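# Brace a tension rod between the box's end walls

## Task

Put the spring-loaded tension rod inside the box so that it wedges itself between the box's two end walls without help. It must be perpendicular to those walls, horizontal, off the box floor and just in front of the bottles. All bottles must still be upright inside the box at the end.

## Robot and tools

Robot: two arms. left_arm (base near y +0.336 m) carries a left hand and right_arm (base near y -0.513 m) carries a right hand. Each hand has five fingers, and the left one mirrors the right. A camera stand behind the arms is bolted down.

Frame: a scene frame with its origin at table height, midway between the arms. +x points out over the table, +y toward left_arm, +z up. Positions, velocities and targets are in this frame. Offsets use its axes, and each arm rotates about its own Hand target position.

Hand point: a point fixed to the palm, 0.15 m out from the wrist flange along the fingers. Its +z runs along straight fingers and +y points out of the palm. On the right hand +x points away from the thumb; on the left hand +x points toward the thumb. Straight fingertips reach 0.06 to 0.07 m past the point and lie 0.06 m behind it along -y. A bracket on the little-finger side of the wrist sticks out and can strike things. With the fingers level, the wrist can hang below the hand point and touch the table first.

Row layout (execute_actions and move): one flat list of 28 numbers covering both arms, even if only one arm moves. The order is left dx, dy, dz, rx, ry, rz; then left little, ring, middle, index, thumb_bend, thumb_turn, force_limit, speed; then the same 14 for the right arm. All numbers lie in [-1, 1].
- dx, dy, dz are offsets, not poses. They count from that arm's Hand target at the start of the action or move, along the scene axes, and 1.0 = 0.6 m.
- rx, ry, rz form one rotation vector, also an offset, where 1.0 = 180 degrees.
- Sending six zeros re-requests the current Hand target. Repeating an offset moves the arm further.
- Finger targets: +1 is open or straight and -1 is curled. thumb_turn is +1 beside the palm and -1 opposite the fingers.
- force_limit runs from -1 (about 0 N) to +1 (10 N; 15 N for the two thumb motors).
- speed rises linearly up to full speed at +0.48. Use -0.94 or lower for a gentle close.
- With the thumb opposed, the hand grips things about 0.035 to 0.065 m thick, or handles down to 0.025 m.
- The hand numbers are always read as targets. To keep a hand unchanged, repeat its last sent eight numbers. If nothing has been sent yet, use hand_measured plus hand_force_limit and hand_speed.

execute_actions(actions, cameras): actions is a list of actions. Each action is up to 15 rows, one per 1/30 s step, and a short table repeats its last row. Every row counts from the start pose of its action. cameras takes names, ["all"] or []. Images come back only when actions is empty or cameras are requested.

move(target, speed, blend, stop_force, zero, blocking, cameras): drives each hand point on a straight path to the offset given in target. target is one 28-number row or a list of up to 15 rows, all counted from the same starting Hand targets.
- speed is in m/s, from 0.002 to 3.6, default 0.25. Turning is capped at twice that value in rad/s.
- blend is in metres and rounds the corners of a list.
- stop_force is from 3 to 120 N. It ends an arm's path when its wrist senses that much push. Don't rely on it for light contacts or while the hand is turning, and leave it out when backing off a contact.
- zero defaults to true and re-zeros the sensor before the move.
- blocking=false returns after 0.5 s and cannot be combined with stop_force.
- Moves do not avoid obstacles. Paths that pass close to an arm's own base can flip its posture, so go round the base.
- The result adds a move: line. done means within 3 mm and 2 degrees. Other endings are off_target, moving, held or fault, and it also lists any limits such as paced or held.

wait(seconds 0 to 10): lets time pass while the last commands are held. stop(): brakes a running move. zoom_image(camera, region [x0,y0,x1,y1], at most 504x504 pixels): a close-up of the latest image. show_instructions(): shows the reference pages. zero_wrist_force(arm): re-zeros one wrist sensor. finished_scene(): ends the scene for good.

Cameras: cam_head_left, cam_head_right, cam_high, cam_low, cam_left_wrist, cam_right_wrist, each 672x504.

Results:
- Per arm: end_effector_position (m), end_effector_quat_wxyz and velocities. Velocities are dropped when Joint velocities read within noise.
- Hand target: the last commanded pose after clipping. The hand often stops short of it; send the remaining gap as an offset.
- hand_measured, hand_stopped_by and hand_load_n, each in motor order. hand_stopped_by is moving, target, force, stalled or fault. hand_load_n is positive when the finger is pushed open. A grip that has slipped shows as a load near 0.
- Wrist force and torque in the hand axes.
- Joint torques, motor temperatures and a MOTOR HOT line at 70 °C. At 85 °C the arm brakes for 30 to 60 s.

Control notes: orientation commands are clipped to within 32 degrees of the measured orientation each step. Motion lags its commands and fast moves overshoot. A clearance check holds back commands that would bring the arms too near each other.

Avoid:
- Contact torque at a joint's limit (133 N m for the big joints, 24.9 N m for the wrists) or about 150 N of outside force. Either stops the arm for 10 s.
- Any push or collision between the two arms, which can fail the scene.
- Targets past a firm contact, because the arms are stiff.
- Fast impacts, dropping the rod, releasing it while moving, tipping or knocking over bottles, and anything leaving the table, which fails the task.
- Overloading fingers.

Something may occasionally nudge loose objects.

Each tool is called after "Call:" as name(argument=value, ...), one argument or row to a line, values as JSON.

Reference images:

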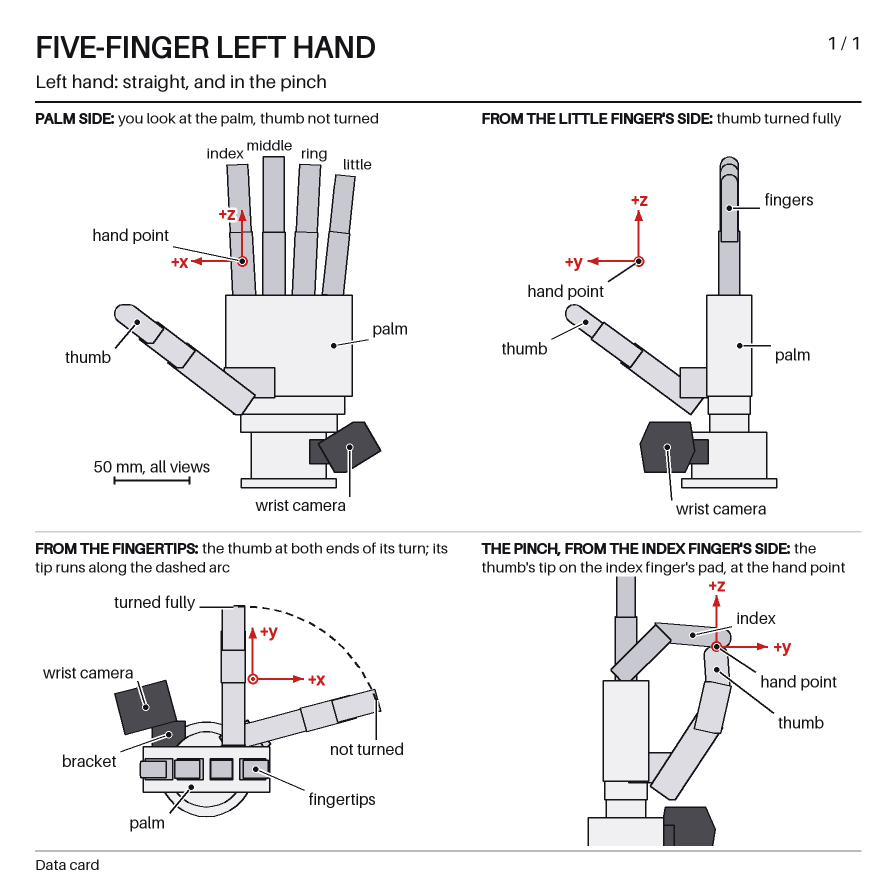

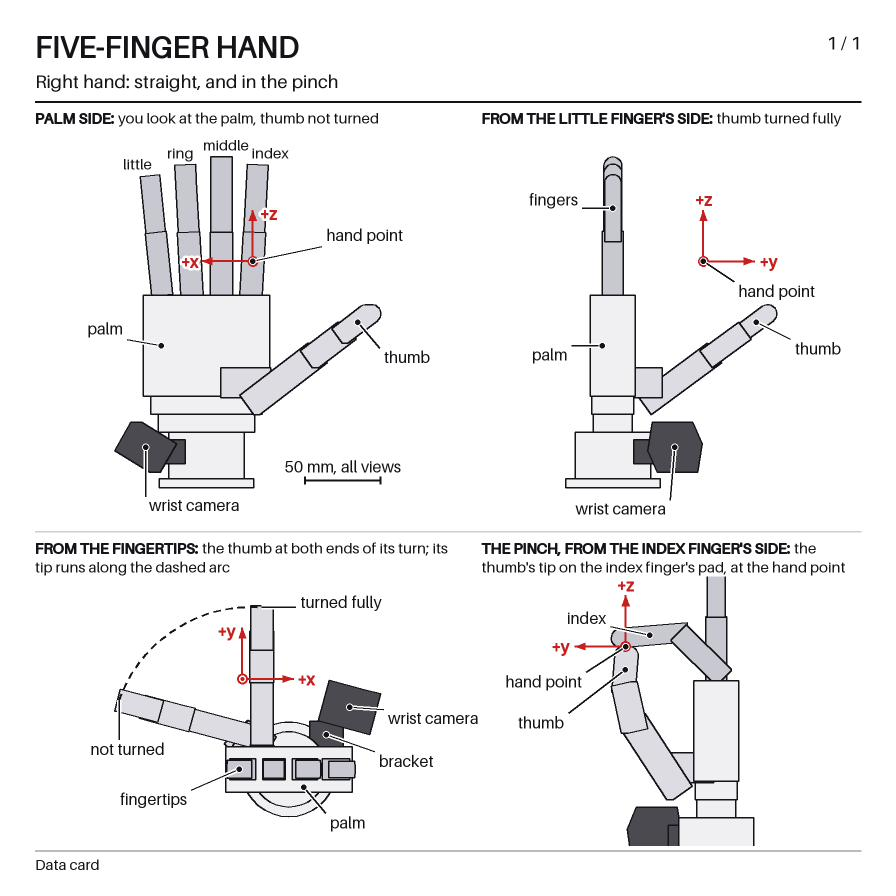

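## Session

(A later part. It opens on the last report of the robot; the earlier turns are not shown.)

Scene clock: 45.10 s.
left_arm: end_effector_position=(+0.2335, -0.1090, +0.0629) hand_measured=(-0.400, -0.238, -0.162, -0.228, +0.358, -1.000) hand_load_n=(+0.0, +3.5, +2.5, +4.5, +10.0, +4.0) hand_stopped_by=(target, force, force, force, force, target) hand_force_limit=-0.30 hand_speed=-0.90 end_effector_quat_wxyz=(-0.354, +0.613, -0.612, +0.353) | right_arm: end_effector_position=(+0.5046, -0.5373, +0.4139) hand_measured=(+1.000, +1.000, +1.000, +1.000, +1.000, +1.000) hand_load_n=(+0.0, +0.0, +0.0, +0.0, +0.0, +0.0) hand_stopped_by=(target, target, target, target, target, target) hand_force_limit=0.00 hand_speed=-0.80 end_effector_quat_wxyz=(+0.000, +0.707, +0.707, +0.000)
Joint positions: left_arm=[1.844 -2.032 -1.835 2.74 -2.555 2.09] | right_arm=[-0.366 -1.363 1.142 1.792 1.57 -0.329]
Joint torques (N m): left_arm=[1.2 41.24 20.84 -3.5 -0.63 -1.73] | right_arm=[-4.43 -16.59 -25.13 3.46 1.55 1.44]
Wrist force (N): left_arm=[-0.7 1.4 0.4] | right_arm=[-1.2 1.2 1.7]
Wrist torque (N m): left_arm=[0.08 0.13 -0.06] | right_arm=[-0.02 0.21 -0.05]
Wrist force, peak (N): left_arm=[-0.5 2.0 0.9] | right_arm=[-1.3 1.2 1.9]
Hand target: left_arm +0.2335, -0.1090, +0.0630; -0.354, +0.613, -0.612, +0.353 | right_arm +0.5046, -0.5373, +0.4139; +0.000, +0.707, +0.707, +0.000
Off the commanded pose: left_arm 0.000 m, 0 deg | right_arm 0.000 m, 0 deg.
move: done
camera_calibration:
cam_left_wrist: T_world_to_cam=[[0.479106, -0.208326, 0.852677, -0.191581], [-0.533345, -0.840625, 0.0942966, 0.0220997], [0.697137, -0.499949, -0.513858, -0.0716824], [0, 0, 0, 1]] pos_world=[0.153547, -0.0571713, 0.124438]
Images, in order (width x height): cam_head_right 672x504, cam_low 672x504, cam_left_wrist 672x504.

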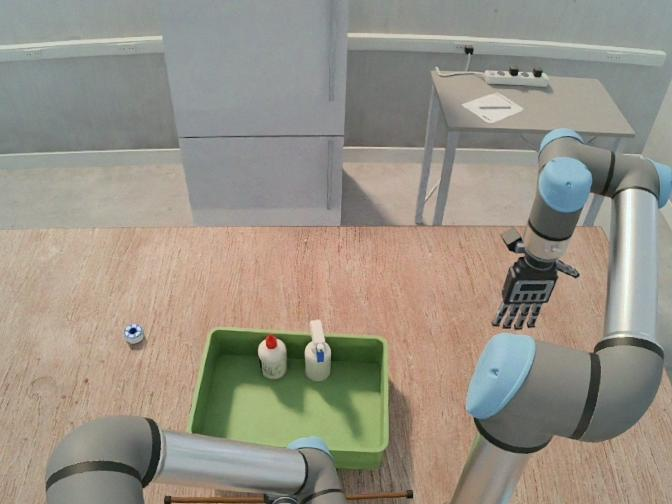

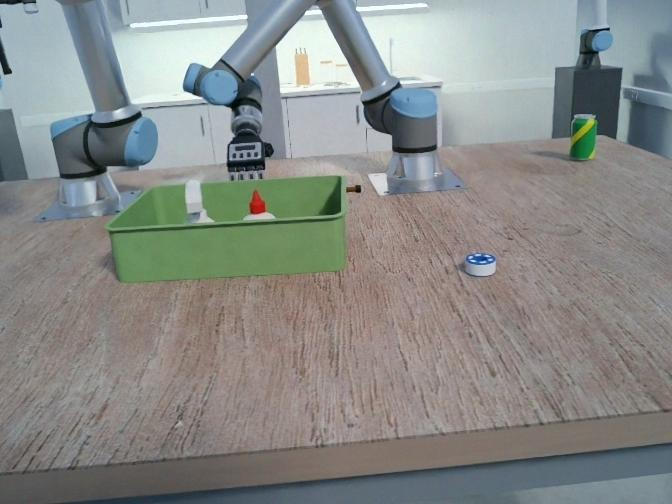

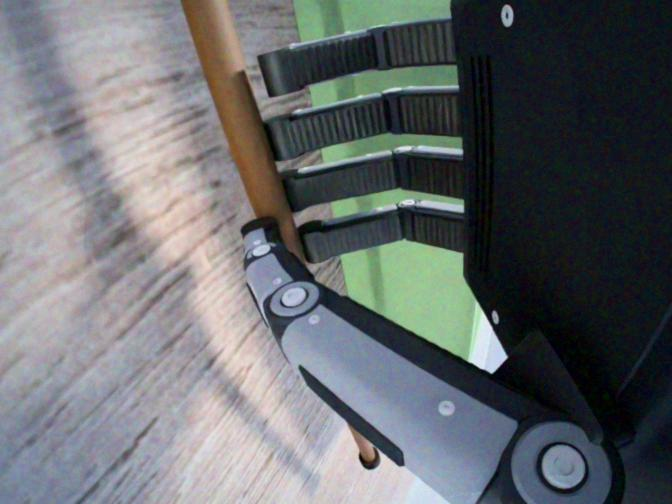

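Call:
move(
  target=[
    [0,0,0.25,0,0,0, -0.4,-0.4,-0.4,-0.4,0.1,-1,-0.3,-0.9, 0,0,0,0,0,0, 1,1,1,1,1,1,0,-0.8],
    [0.3967,-0.01,0.2167,0,0,-0.0278, -0.4,-0.4,-0.4,-0.4,0.1,-1,-0.3,-0.9, 0,0,0,0,0,0, 1,1,1,1,1,1,0,-0.8],
  ],
  speed=0.15,
  blend=[0.03,0],
  cameras=["all"],
)

Scene clock: 49.83 s.
left_arm: end_effector_position=(+0.4713, -0.1150, +0.1931) hand_measured=(-0.400, -0.238, -0.162, -0.228, +0.358, -1.000) hand_load_n=(+0.0, +3.5, +2.0, +4.5, +9.5, +4.5) hand_stopped_by=(target, force, force, force, force, target) hand_force_limit=-0.30 hand_speed=-0.90 end_effector_quat_wxyz=(+0.338, -0.585, +0.638, -0.368) | right_arm: end_effector_position=(+0.5046, -0.5373, +0.4139) hand_measured=(+1.000, +1.000, +1.000, +1.000, +1.000, +1.000) hand_load_n=(+0.0, +0.0, +0.0, +0.0, -0.5, +0.0) hand_stopped_by=(target, target, target, target, target, target) hand_force_limit=0.00 hand_speed=-0.80 end_effector_quat_wxyz=(+0.000, +0.707, +0.707, +0.000)
Joint positions: left_arm=[2.359 -1.874 -1.573 2.805 -2.155 2.75] | right_arm=[-0.366 -1.363 1.142 1.792 1.57 -0.329]
Joint torques (N m): left_arm=[5.18 26.31 28.39 1.48 1.8 1.59] | right_arm=[-1.88 -16.48 -25.81 3.5 1.35 1.41]
Wrist force (N): left_arm=[-0.5 1.1 0.6] | right_arm=[-1.0 1.1 1.8]
Wrist torque (N m): left_arm=[0.01 0.10 -0.15] | right_arm=[-0.03 0.17 -0.04]
Wrist force, peak (N): left_arm=[-0.8 2.4 1.0] | right_arm=[-1.4 1.3 1.9]
Hand target: left_arm +0.4715, -0.1150, +0.1930; -0.338, +0.585, -0.638, +0.368 | right_arm +0.5046, -0.5373, +0.4139; +0.000, +0.707, +0.707, +0.000
Off the commanded pose: left_arm 0.000 m, 0 deg | right_arm 0.000 m, 0 deg.
move: done
camera_calibration:
cam_left_wrist: T_world_to_cam=[[0.459126, -0.249235, 0.852693, -0.413086], [-0.604525, -0.790985, 0.0943039, 0.170931], [0.650963, -0.558771, -0.513831, -0.15857], [0, 0, 0, 1]] pos_world=[0.396214, -0.0563559, 0.254638]
cam_right_wrist: T_world_to_cam=[[0.973905, 0.226744, -0.00980144, -0.362458], [0.201252, -0.842838, 0.499121, -0.763203], [0.104912, -0.488069, -0.866477, 0.160276], [0, 0, 0, 1]] pos_world=[0.489781, -0.482845, 0.516254]

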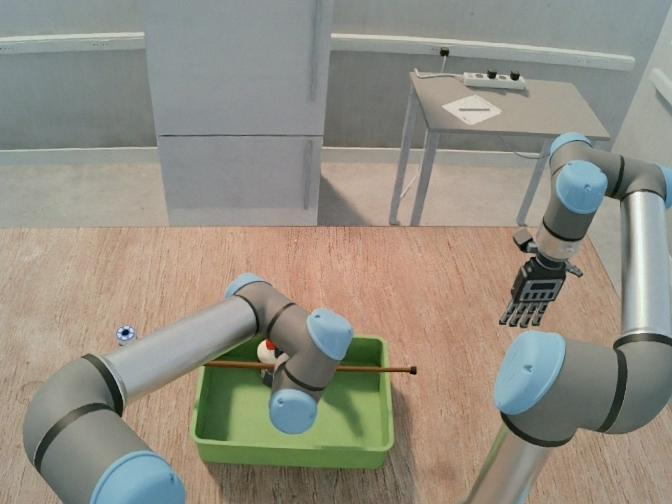

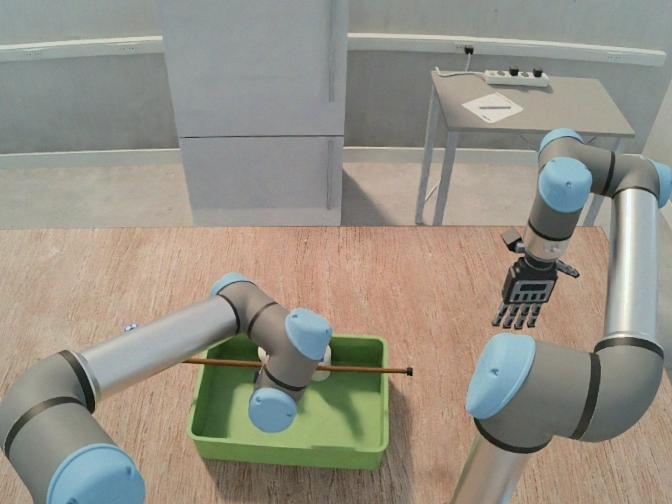

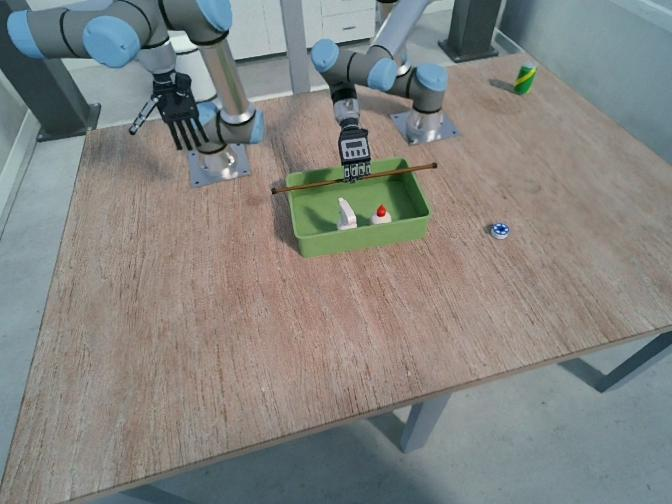

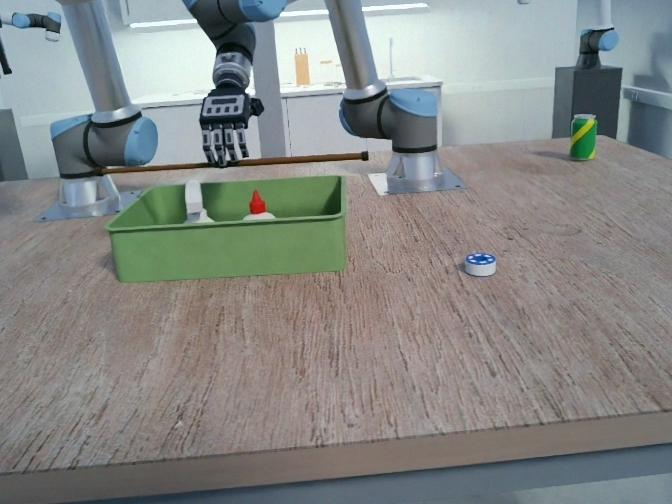

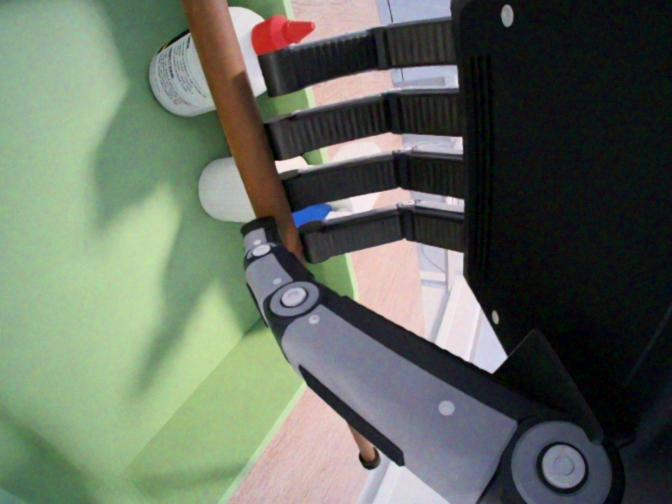

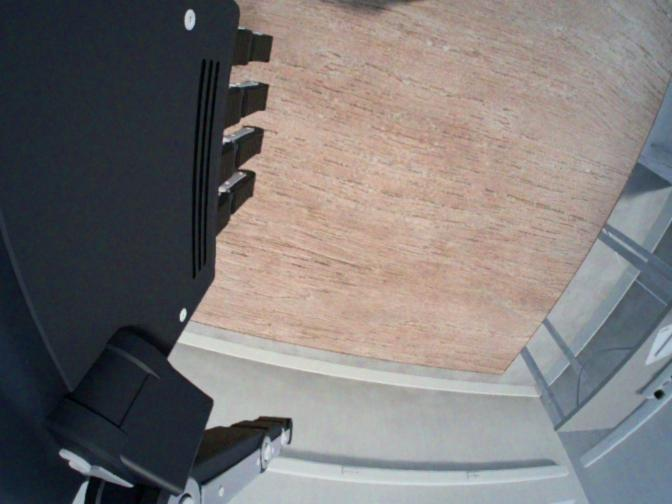

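Call:
move(
  target=[0,0,-0.09,0,0,-0.0055, -0.4,-0.4,-0.4,-0.4,0.1,-1,-0.3,-0.9, 0,0,0,0,0,0, 1,1,1,1,1,1,0,-0.8],
  speed=0.1,
  cameras=["cam_low","cam_head_right","cam_high"],
)

Call:
zoom_image(
  camera="cam_low",
  region=[80, 120, 400, 300],
)

Scene clock: 52.07 s.
left_arm: end_effector_position=(+0.4715, -0.1150, +0.1392) hand_measured=(-0.400, -0.238, -0.162, -0.228, +0.358, -1.000) hand_load_n=(+0.0, +3.5, +2.5, +4.5, +10.0, +4.5) hand_stopped_by=(target, force, force, force, force, target) hand_force_limit=-0.30 hand_speed=-0.90 end_effector_quat_wxyz=(+0.335, -0.580, +0.643, -0.371) | right_arm: end_effector_position=(+0.5046, -0.5373, +0.4139) hand_measured=(+1.000, +1.000, +1.000, +1.000, +1.000, +1.000) hand_load_n=(+0.0, +0.0, +0.0, +0.0, +0.0, +0.0) hand_stopped_by=(target, target, target, target, target, target) hand_force_limit=0.00 hand_speed=-0.80 end_effector_quat_wxyz=(+0.000, +0.707, +0.707, +0.000)
Joint positions: left_arm=[2.366 -1.913 -1.666 2.946 -2.135 2.768] | right_arm=[-0.366 -1.363 1.142 1.792 1.57 -0.329]
Joint torques (N m): left_arm=[7.38 24.65 11.76 1.61 1.69 2.08] | right_arm=[-2.1 -17.2 -24.91 3.63 1.41 1.33]
Wrist force (N): left_arm=[-0.6 1.0 0.8] | right_arm=[-1.0 1.2 1.8]
Wrist torque (N m): left_arm=[-0.01 0.12 -0.14] | right_arm=[-0.01 0.17 -0.04]
Wrist force, peak (N): left_arm=[-0.5 1.8 0.9] | right_arm=[-1.0 1.3 2.0]
Hand target: left_arm +0.4715, -0.1150, +0.1390; +0.335, -0.580, +0.643, -0.371 | right_arm +0.5046, -0.5373, +0.4139; +0.000, +0.707, +0.707, +0.000
Off the commanded pose: left_arm 0.000 m, 0 deg | right_arm 0.000 m, 0 deg.
move: done
Images, in order (width x height): cam_head_right 672x504, cam_high 672x504, cam_low 672x504.

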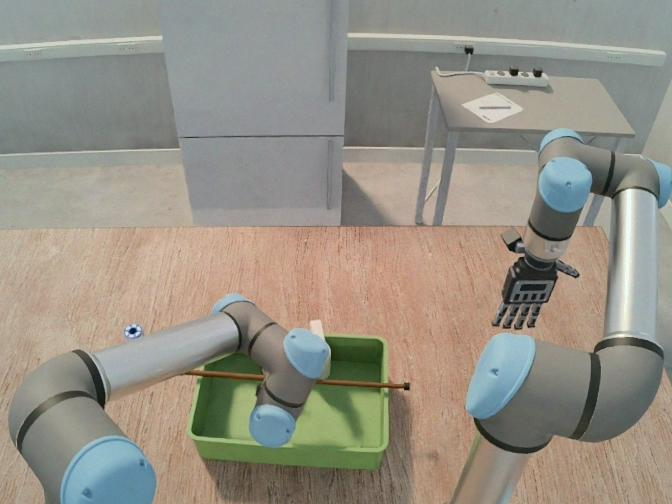

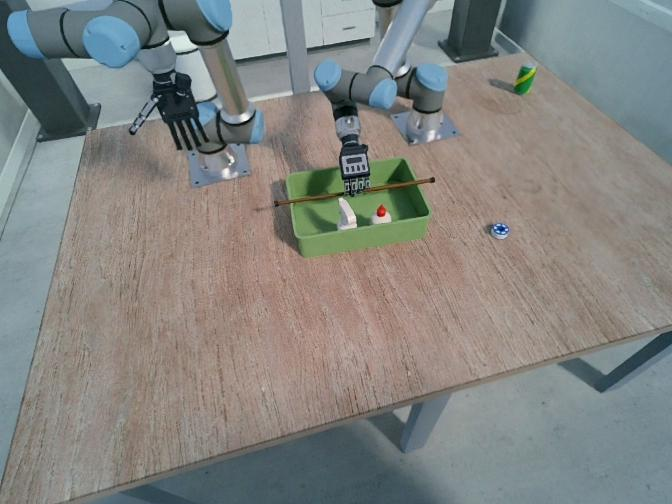

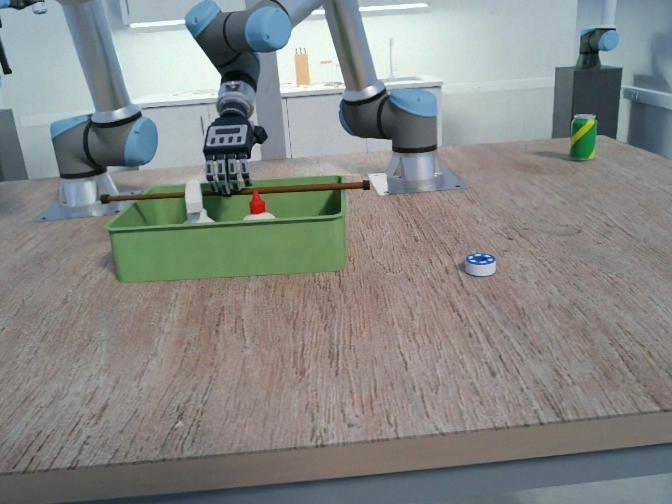

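Scaled by 1.575 from the camera's 672x504 image, which has a finer 960x720 frame.

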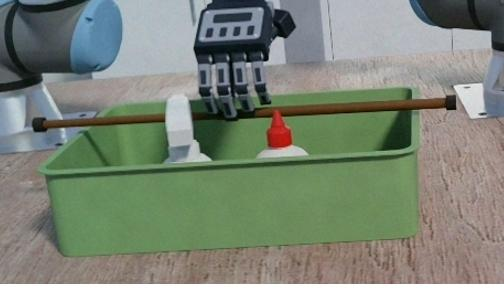

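Call:
move(
  target=[0,0,-0.05,0,0,0, -0.4,-0.4,-0.4,-0.4,0.1,-1,-0.3,-0.9, 0,0,0,0,0,0, 1,1,1,1,1,1,0,-0.8],
  speed=0.015,
  stop_force=3,
  cameras=["cam_low","cam_left_wrist","cam_high"],
)

Call:
zoom_image(
  camera="cam_low",
  region=[80, 120, 400, 300],
)

Call:
zoom_image(
  camera="cam_high",
  region=[250, 130, 460, 270],
)

Scene clock: 54.37 s.
left_arm: end_effector_position=(+0.4715, -0.1150, +0.1309) hand_measured=(-0.400, -0.238, -0.162, -0.228, +0.358, -1.000) hand_load_n=(+0.0, +3.0, +2.0, +4.5, +9.0, +4.0) hand_stopped_by=(target, force, force, force, force, target) hand_force_limit=-0.30 hand_speed=-0.90 end_effector_quat_wxyz=(+0.335, -0.580, +0.643, -0.371) | right_arm: end_effector_position=(+0.5046, -0.5373, +0.4139) hand_measured=(+1.000, +1.000, +1.000, +1.000, +1.000, +1.000) hand_load_n=(+0.0, +0.0, +0.5, +0.0, +0.0, +0.0) hand_stopped_by=(target, target, target, target, target, target) hand_force_limit=0.00 hand_speed=-0.80 end_effector_quat_wxyz=(+0.000, +0.707, +0.707, +0.000)
Joint positions: left_arm=[2.366 -1.921 -1.678 2.966 -2.135 2.768] | right_arm=[-0.366 -1.363 1.142 1.792 1.57 -0.329]
Joint torques (N m): left_arm=[4.84 37.76 26.02 -2.22 1.38 0.36] | right_arm=[0.04 -16.63 -24.44 3.23 1.32 1.59]
Wrist force (N): left_arm=[-1.1 -1.7 -1.6] | right_arm=[-1.0 1.1 1.6]
Wrist torque (N m): left_arm=[-0.08 0.06 0.00] | right_arm=[-0.03 0.17 -0.03]
Wrist force, peak (N): left_arm=[-3.7 -9.6 -6.9] | right_arm=[-1.1 1.6 1.9]
Hand target: left_arm +0.4715, -0.1150, +0.1309; +0.335, -0.580, +0.643, -0.371 (not the last commanded pose) | right_arm +0.5046, -0.5373, +0.4139; +0.000, +0.707, +0.707, +0.000
Off the commanded pose: left_arm 0.022 m, 0 deg | right_arm 0.000 m, 0 deg.
move: contact (left_arm)
camera_calibration:
cam_left_wrist: T_world_to_cam=[[0.454822, -0.257261, 0.852616, -0.359013], [-0.618244, -0.780302, 0.0943556, 0.184549], [0.641024, -0.570039, -0.513949, -0.187272], [0, 0, 0, 1]] pos_world=[0.397429, -0.0551081, 0.192439]
Images, in order (width x height): cam_high 672x504, cam_low 672x504, cam_left_wrist 672x504.

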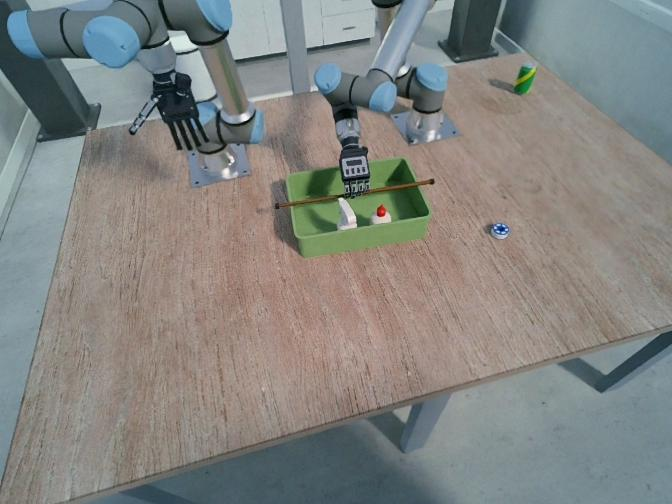

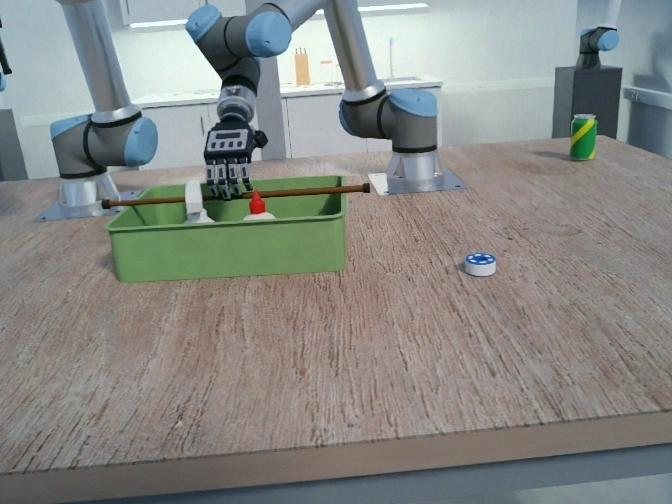

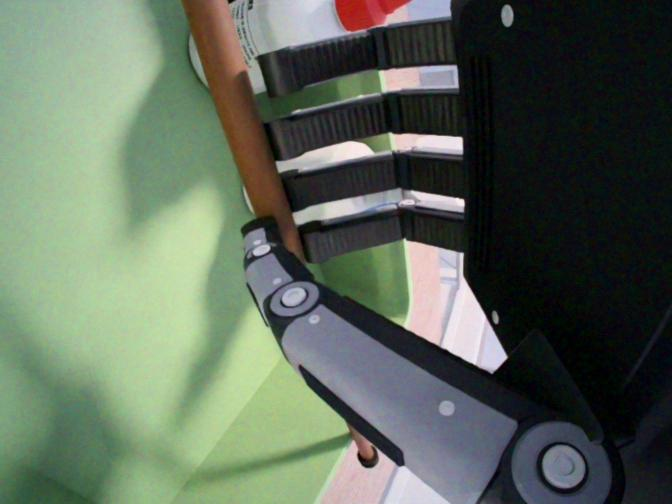

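Scaled by 1.575 from the camera's 672x504 image, which has a finer 960x720 frame.

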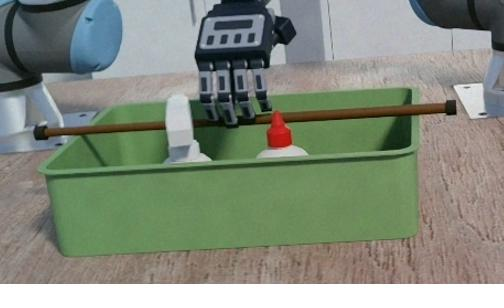

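Scaled by 2.400 from the camera's 672x504 image, which has a finer 960x720 frame.

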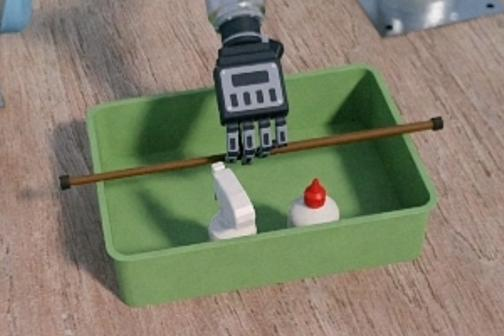

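Call:
move(
  target=[0,0,-0.02,0,0,0, -0.4,-0.4,-0.4,-0.4,0.1,-1,-0.3,-0.9, 0,0,0,0,0,0, 1,1,1,1,1,1,0,-0.8],
  speed=0.01,
  stop_force=5,
  cameras=["cam_low","cam_high"],
)

Call:
zoom_image(
  camera="cam_low",
  region=[80, 160, 240, 260],
)

Call:
zoom_image(
  camera="cam_low",
  region=[240, 160, 400, 260],
)

Scene clock: 56.37 s.
left_arm: end_effector_position=(+0.4715, -0.1150, +0.1304) hand_measured=(-0.400, -0.238, -0.162, -0.228, +0.358, -1.000) hand_load_n=(+0.0, +2.5, +2.0, +4.5, +8.5, +3.5) hand_stopped_by=(target, force, force, force, force, target) hand_force_limit=-0.30 hand_speed=-0.90 end_effector_quat_wxyz=(+0.335, -0.580, +0.643, -0.371) | right_arm: end_effector_position=(+0.5046, -0.5373, +0.4139) hand_measured=(+1.000, +1.000, +1.000, +1.000, +1.000, +1.000) hand_load_n=(-0.5, +0.0, +0.0, +0.0, +0.0, +0.0) hand_stopped_by=(target, target, target, target, target, target) hand_force_limit=0.00 hand_speed=-0.80 end_effector_quat_wxyz=(+0.000, +0.707, +0.707, +0.000)
Joint positions: left_arm=[2.366 -1.922 -1.679 2.967 -2.135 2.768] | right_arm=[-0.366 -1.363 1.142 1.792 1.57 -0.329]
Joint torques (N m): left_arm=[3.83 33.67 23.57 -2.31 1.58 0.42] | right_arm=[-0.04 -15.69 -25.75 3.52 1.34 1.33]
Wrist force (N): left_arm=[-3.0 -7.4 -5.7] | right_arm=[-1.2 1.1 1.7]
Wrist torque (N m): left_arm=[-0.20 0.00 0.16] | right_arm=[-0.03 0.20 -0.05]
Wrist force, peak (N): left_arm=[-3.5 -12.0 -8.6] | right_arm=[-1.1 1.3 2.1]
Hand target: left_arm +0.4715, -0.1150, +0.1304; +0.335, -0.580, +0.643, -0.371 (not the last commanded pose) | right_arm +0.5046, -0.5373, +0.4139; +0.000, +0.707, +0.707, +0.000
Off the commanded pose: left_arm 0.012 m, 0 deg | right_arm 0.000 m, 0 deg.
move: contact (left_arm)
Images, in order (width x height): cam_high 672x504, cam_low 672x504.

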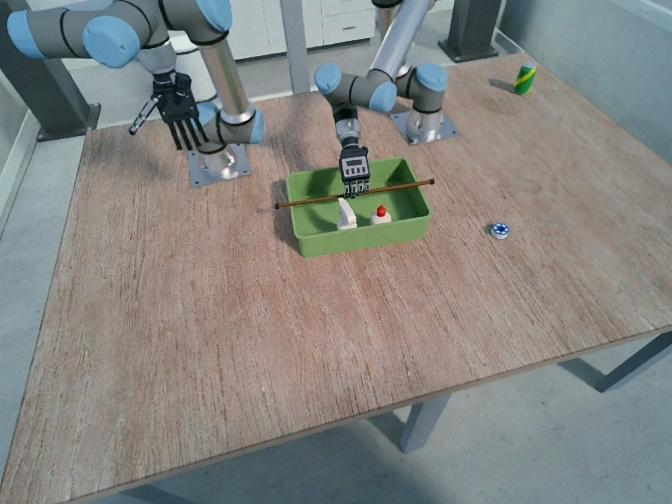

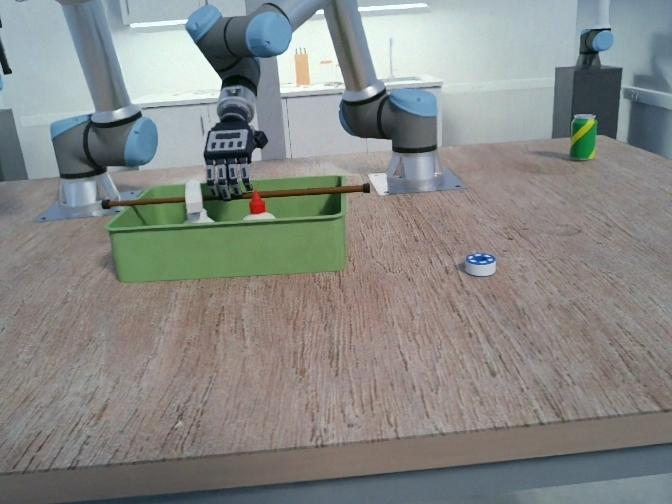

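Scaled by 3.150 from the camera's 672x504 image, which has a finer 960x720 frame.

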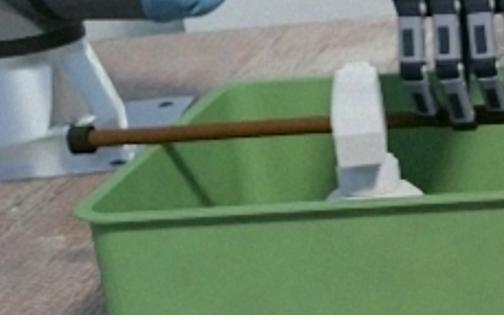

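Scaled by 3.150 from the camera's 672x504 image, which has a finer 960x720 frame.

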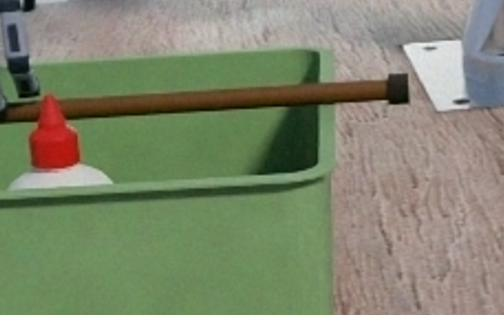

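Call:
move(
  target=[0,0,0.001,0,0,0, -0.4,-0.4,-0.4,-0.4,0.1,-1,-0.3,-0.9, 0,0,0,0,0,0, 1,1,1,1,1,1,0,-0.8],
  speed=0.01,
)

Call:
move(
  target=[0,0,0,0,0,0, 0.3,0.3,0.3,0.3,0.8,-1,-0.3,-0.8, 0,0,0,0,0,0, 1,1,1,1,1,1,0,-0.8],
  cameras=["cam_left_wrist"],
)

Scene clock: 57.67 s.
left_arm: end_effector_position=(+0.4715, -0.1150, +0.1310) hand_measured=(-0.400, -0.238, -0.162, -0.228, +0.358, -1.000) hand_load_n=(+0.0, +2.5, +2.5, +4.5, +9.5, +4.0) hand_stopped_by=(target, force, force, force, force, target) hand_force_limit=-0.30 hand_speed=-0.90 end_effector_quat_wxyz=(+0.335, -0.580, +0.643, -0.371) | right_arm: end_effector_position=(+0.5046, -0.5373, +0.4139) hand_measured=(+1.000, +1.000, +1.000, +1.000, +1.000, +1.000) hand_load_n=(+0.0, +0.0, +0.0, +0.0, +0.0, +0.0) hand_stopped_by=(target, target, target, target, target, target) hand_force_limit=0.00 hand_speed=-0.80 end_effector_quat_wxyz=(+0.000, +0.707, +0.707, +0.000)
Joint positions: left_arm=[2.366 -1.921 -1.678 2.966 -2.135 2.768] | right_arm=[-0.366 -1.363 1.142 1.792 1.57 -0.329]
Joint torques (N m): left_arm=[3.21 37.72 26.34 -2.52 1.48 0.37] | right_arm=[0.47 -16.26 -25.37 3.29 1.45 1.18]
Wrist force (N): left_arm=[-0.8 -1.0 -1.0] | right_arm=[-1.1 1.3 1.5]
Wrist torque (N m): left_arm=[-0.03 0.08 -0.03] | right_arm=[0.00 0.18 -0.03]
Wrist force, peak (N): left_arm=[-3.0 -9.0 -6.7] | right_arm=[-1.1 1.4 2.0]
Hand target: left_arm +0.4715, -0.1150, +0.1310; +0.335, -0.580, +0.643, -0.371 | right_arm +0.5046, -0.5373, +0.4139; +0.000, +0.707, +0.707, +0.000
Off the commanded pose: left_arm 0.000 m, 0 deg | right_arm 0.000 m, 0 deg.
move: done

Scene clock: 59.50 s.
left_arm: end_effector_position=(+0.4715, -0.1151, +0.1310) hand_measured=(+0.300, +0.300, +0.300, +0.300, +0.800, -1.000) hand_load_n=(+0.0, -0.5, +0.0, +0.0, +0.0, +0.0) hand_stopped_by=(target, target, target, target, target, target) hand_force_limit=-0.30 hand_speed=-0.80 end_effector_quat_wxyz=(+0.335, -0.580, +0.643, -0.371) | right_arm: end_effector_position=(+0.5046, -0.5373, +0.4139) hand_measured=(+1.000, +1.000, +1.000, +1.000, +1.000, +1.000) hand_load_n=(+0.0, +0.0, +0.0, +0.0, +0.0, +0.0) hand_stopped_by=(target, target, target, target, target, target) hand_force_limit=0.00 hand_speed=-0.80 end_effector_quat_wxyz=(+0.000, +0.707, +0.707, +0.000)
Joint positions: left_arm=[2.366 -1.921 -1.678 2.966 -2.135 2.768] | right_arm=[-0.366 -1.363 1.142 1.792 1.57 -0.329]
Joint torques (N m): left_arm=[3.49 39.07 25.31 -2.04 1.74 0.58] | right_arm=[0.41 -16.75 -23.96 3.58 1.38 1.23]
Wrist force (N): left_arm=[-0.6 0.4 -0.1] | right_arm=[-1.2 1.2 1.5]
Wrist torque (N m): left_arm=[0.04 0.09 -0.12] | right_arm=[0.00 0.21 -0.05]
Wrist force, peak (N): left_arm=[-0.7 -0.6 -0.8] | right_arm=[-1.2 1.2 2.1]
Hand target: left_arm +0.4715, -0.1150, +0.1310; +0.335, -0.580, +0.643, -0.371 | right_arm +0.5046, -0.5373, +0.4139; +0.000, +0.707, +0.707, +0.000
Off the commanded pose: left_arm 0.000 m, 0 deg | right_arm 0.000 m, 0 deg.
move: done
camera_calibration:
cam_left_wrist: T_world_to_cam=[[0.454642, -0.257038, 0.852779, -0.359158], [-0.618251, -0.780289, 0.0944198, 0.184444], [0.641144, -0.570159, -0.513666, -0.187335], [0, 0, 0, 1]] pos_world=[0.39743, -0.0552085, 0.192639]
Images, in order (width x height): cam_left_wrist 672x504.

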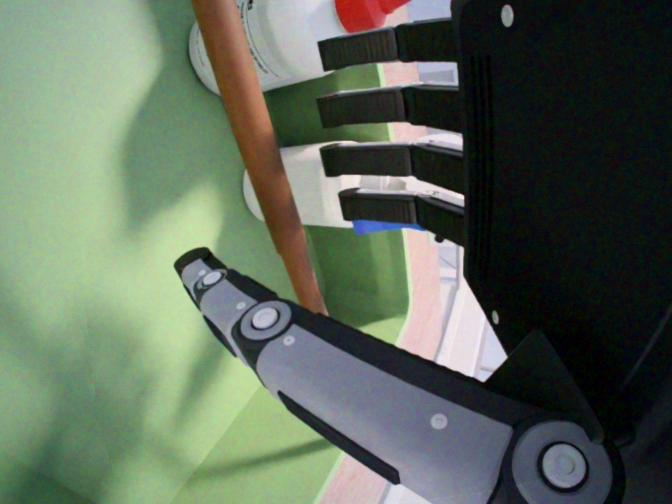

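Call:
zoom_image(
  camera="cam_left_wrist",
  region=[200, 150, 400, 350],
)

Scaled by 2.520 from the camera's 672x504 image, which has a finer 960x720 frame.

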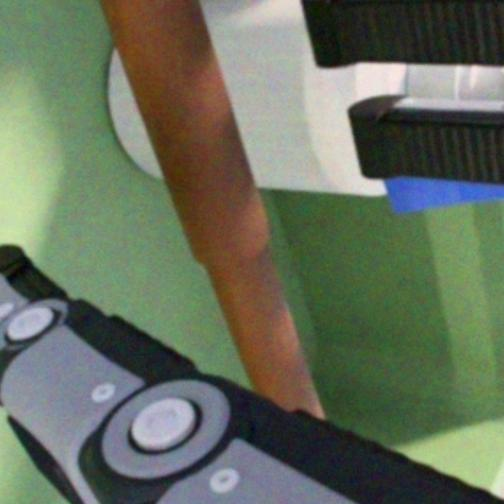

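Call:
move(
  target=[
    [0,0,0.2,0,0,0, 0.3,0.3,0.3,0.3,1,-1,-0.3,-0.5, 0,0,0,0,0,0, 1,1,1,1,1,1,0,-0.8],
    [-0.0833,0.19,0.333,0.2475,-0.0213,-0.4287, 0.3,0.3,0.3,0.3,1,-1,-0.3,-0.5, 0,0,0,0,0,0, 1,1,1,1,1,1,0,-0.8],
    [-0.0558,0.3,0.2,0.4947,-0.0425,-0.8568, 0.3,0.3,0.3,0.3,1,-1,-0.3,-0.5, 0,0,0,0,0,0, 1,1,1,1,1,1,0,-0.8],
  ],
  speed=[0.15,0.4,0.4],
  blend=[0.03,0.05,0],
  cameras=["all"],
)

Scene clock: 70.43 s.
left_arm: end_effector_position=(+0.4380, +0.0649, +0.2510) hand_measured=(+0.300, +0.300, +0.300, +0.300, +1.000, -1.000) hand_load_n=(+0.0, +0.0, +0.0, +0.0, +0.0, +0.0) hand_stopped_by=(target, target, target, target, target, target) hand_force_limit=-0.30 hand_speed=-0.50 end_effector_quat_wxyz=(+0.001, +0.731, +0.683, +0.001) | right_arm: end_effector_position=(+0.5046, -0.5373, +0.4139) hand_measured=(+1.000, +1.000, +1.000, +1.000, +1.000, +1.000) hand_load_n=(+0.0, +0.0, +0.0, +0.0, +0.0, +0.0) hand_stopped_by=(target, target, target, target, target, target) hand_force_limit=0.00 hand_speed=-0.80 end_effector_quat_wxyz=(+0.000, +0.707, +0.707, +0.000)
Joint positions: left_arm=[2.684 -1.859 -1.458 1.749 -1.572 5.9] | right_arm=[-0.366 -1.363 1.142 1.792 1.57 -0.329]
Joint torques (N m): left_arm=[-6.62 33.31 11.71 -0.74 -2.2 2.16] | right_arm=[4 -16.69 -24.51 3.33 1.4 1.36]
Wrist force (N): left_arm=[0.3 2.6 -1.3] | right_arm=[-1.3 1.0 1.6]
Wrist torque (N m): left_arm=[0.49 -0.06 -0.13] | right_arm=[-0.03 0.22 -0.06]
Wrist force, peak (N): left_arm=[-0.9 2.8 -1.4] | right_arm=[-1.3 1.2 2.1]
Hand target: left_arm +0.4380, +0.0650, +0.2510; +0.001, +0.731, +0.683, +0.001 | right_arm +0.5046, -0.5373, +0.4139; +0.000, +0.707, +0.707, +0.000
Off the commanded pose: left_arm 0.000 m, 0 deg | right_arm 0.000 m, 0 deg.
move: done
camera_calibration:
cam_left_wrist: T_world_to_cam=[[-0.961585, 0.274367, 0.00878529, 0.397773], [0.240262, 0.825713, 0.510365, -0.291818], [0.132773, 0.492871, -0.859913, 0.239026], [0, 0, 0, 1]] pos_world=[0.420869, 0.0140135, 0.350981]
cam_right_wrist: T_world_to_cam=[[0.973905, 0.226744, -0.00980144, -0.362458], [0.201252, -0.842838, 0.499121, -0.763203], [0.104912, -0.488069, -0.866477, 0.160276], [0, 0, 0, 1]] pos_world=[0.489781, -0.482845, 0.516254]

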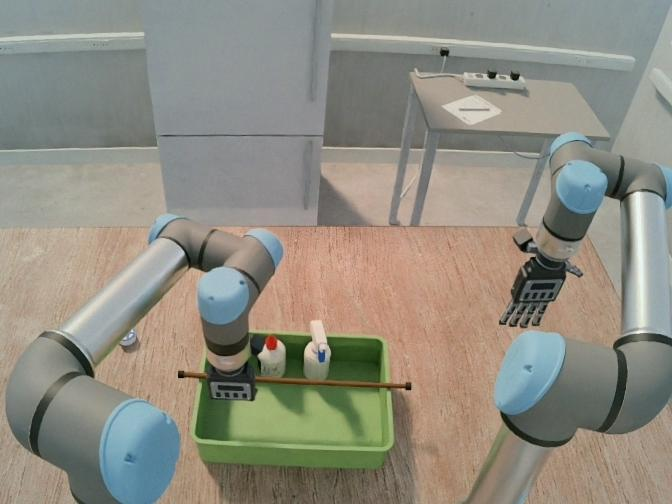

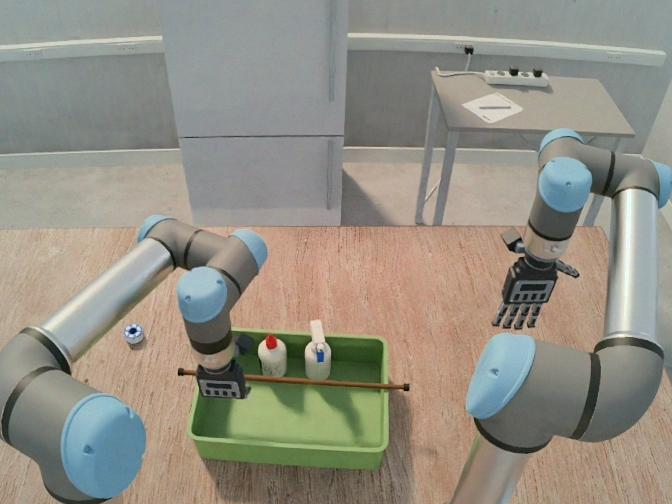

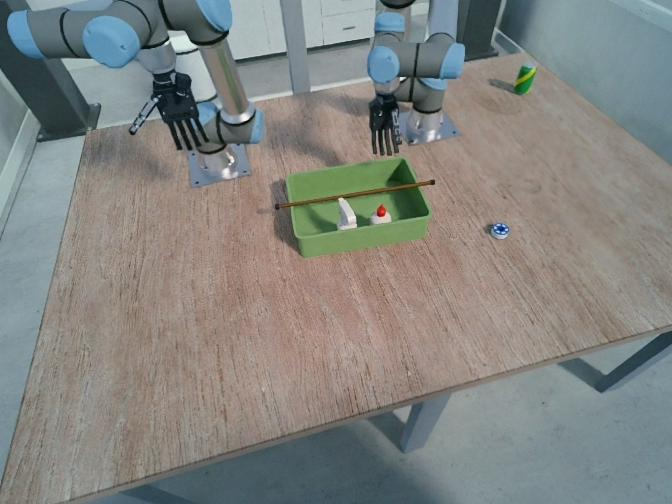

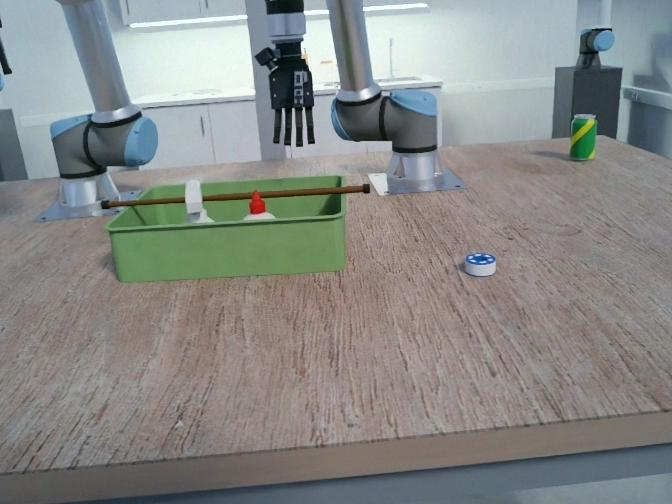

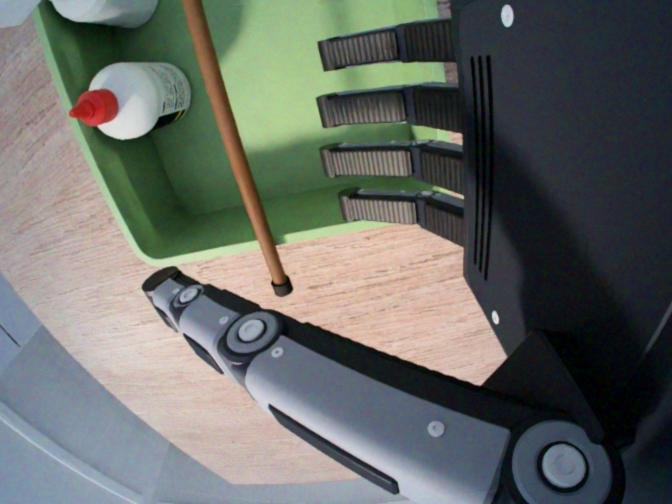

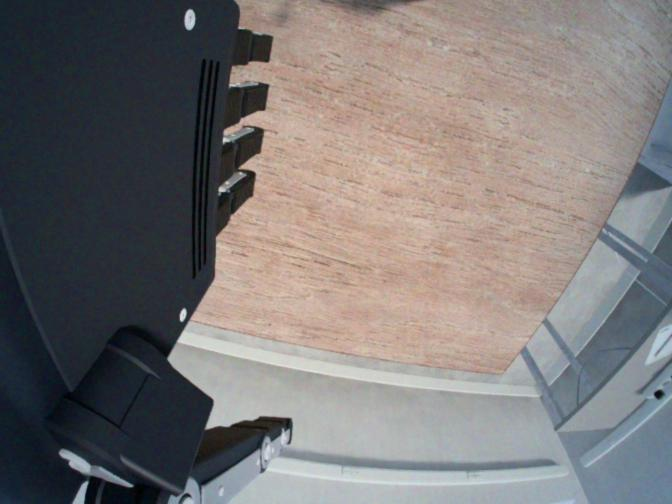

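Call:
move(
  target=[0.0533,0,-0.1,0,0,0, 0.3,0.3,0.3,0.3,1,-1,-0.3,-0.5, 0,0,0,0,0,0, 1,1,1,1,1,1,0,-0.8],
  speed=0.15,
  cameras=["cam_left_wrist","cam_low"],
)

Call:
zoom_image(
  camera="cam_left_wrist",
  region=[150, 50, 450, 350],
)

Scene clock: 73.53 s.
left_arm: end_effector_position=(+0.4699, +0.0650, +0.1913) hand_measured=(+0.300, +0.300, +0.300, +0.300, +1.000, -1.000) hand_load_n=(+0.0, +0.0, +0.0, +0.0, +0.0, +0.0) hand_stopped_by=(target, target, target, target, target, target) hand_force_limit=-0.30 hand_speed=-0.50 end_effector_quat_wxyz=(+0.001, +0.731, +0.683, +0.001) end_effector_velocity=(+0.001, +0.000, -0.003) end_effector_angular_velocity=(+0.000, +0.001, +0.002) | right_arm: end_effector_position=(+0.5046, -0.5373, +0.4139) hand_measured=(+1.000, +1.000, +1.000, +1.000, +1.000, +1.000) hand_load_n=(+0.0, +0.0, +0.0, +0.0, +0.0, +0.0) hand_stopped_by=(target, target, target, target, target, target) hand_force_limit=0.00 hand_speed=-0.80 end_effector_quat_wxyz=(+0.000, +0.707, +0.707, +0.000)
Joint positions: left_arm=[2.716 -1.949 -1.492 1.873 -1.572 5.933] | right_arm=[-0.366 -1.363 1.142 1.792 1.57 -0.329]
Joint velocities: left_arm=[0.001 -0.005 -0.001 0.005 0.001 -0.001] | right_arm=[within noise]
Joint torques (N m): left_arm=[6.14 25.96 11.22 -0.97 1.14 1.71] | right_arm=[3.79 -17.17 -24.11 3.28 1.43 1.41]
Wrist force (N): left_arm=[-0.2 2.4 -1.2] | right_arm=[-1.2 1.1 1.6]
Wrist torque (N m): left_arm=[0.45 0.02 -0.15] | right_arm=[-0.03 0.20 -0.05]
Wrist force, peak (N): left_arm=[0.3 2.9 -0.9] | right_arm=[-1.3 1.2 2.0]
Hand target: left_arm +0.4700, +0.0650, +0.1910; +0.001, +0.731, +0.683, +0.001 | right_arm +0.5046, -0.5373, +0.4139; +0.000, +0.707, +0.707, +0.000
Off the commanded pose: left_arm 0.000 m, 0 deg | right_arm 0.000 m, 0 deg.
move: done
camera_calibration:
cam_left_wrist: T_world_to_cam=[[-0.961472, 0.274764, 0.0087706, 0.428799], [0.240551, 0.82545, 0.510654, -0.269233], [0.13307, 0.493089, -0.859741, 0.183147], [0, 0, 0, 1]] pos_world=[0.45267, 0.014112, 0.291183]
Images, in order (width x height): cam_low 672x504, cam_left_wrist 672x504.

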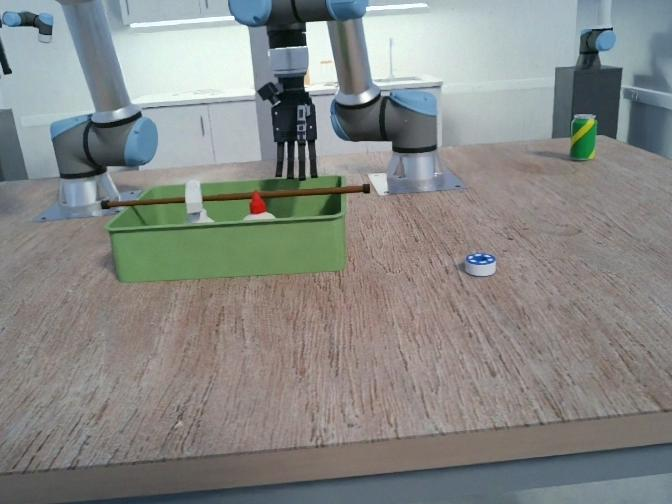

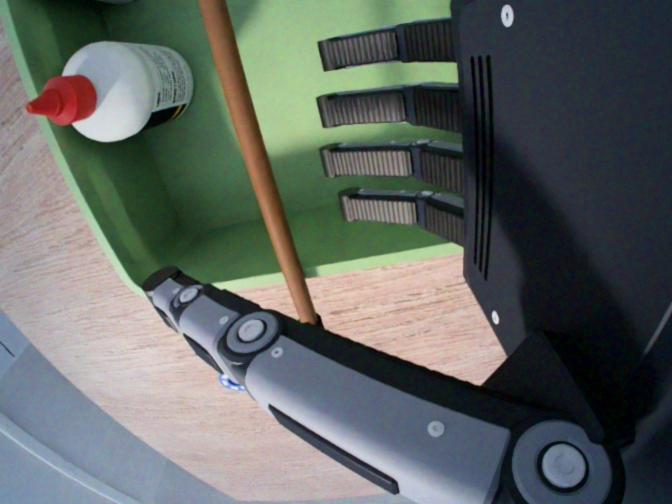

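Scaled by 1.680 from the camera's 672x504 image, which has a finer 960x720 frame.

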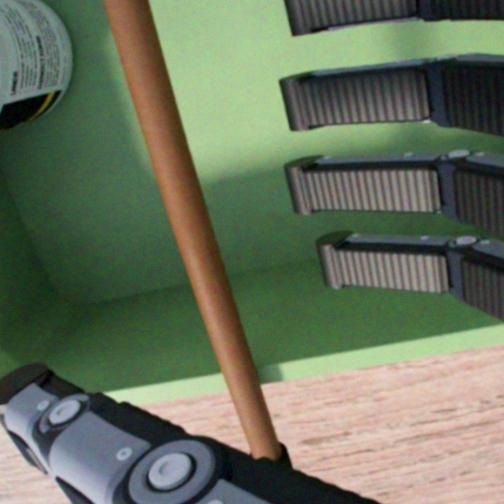

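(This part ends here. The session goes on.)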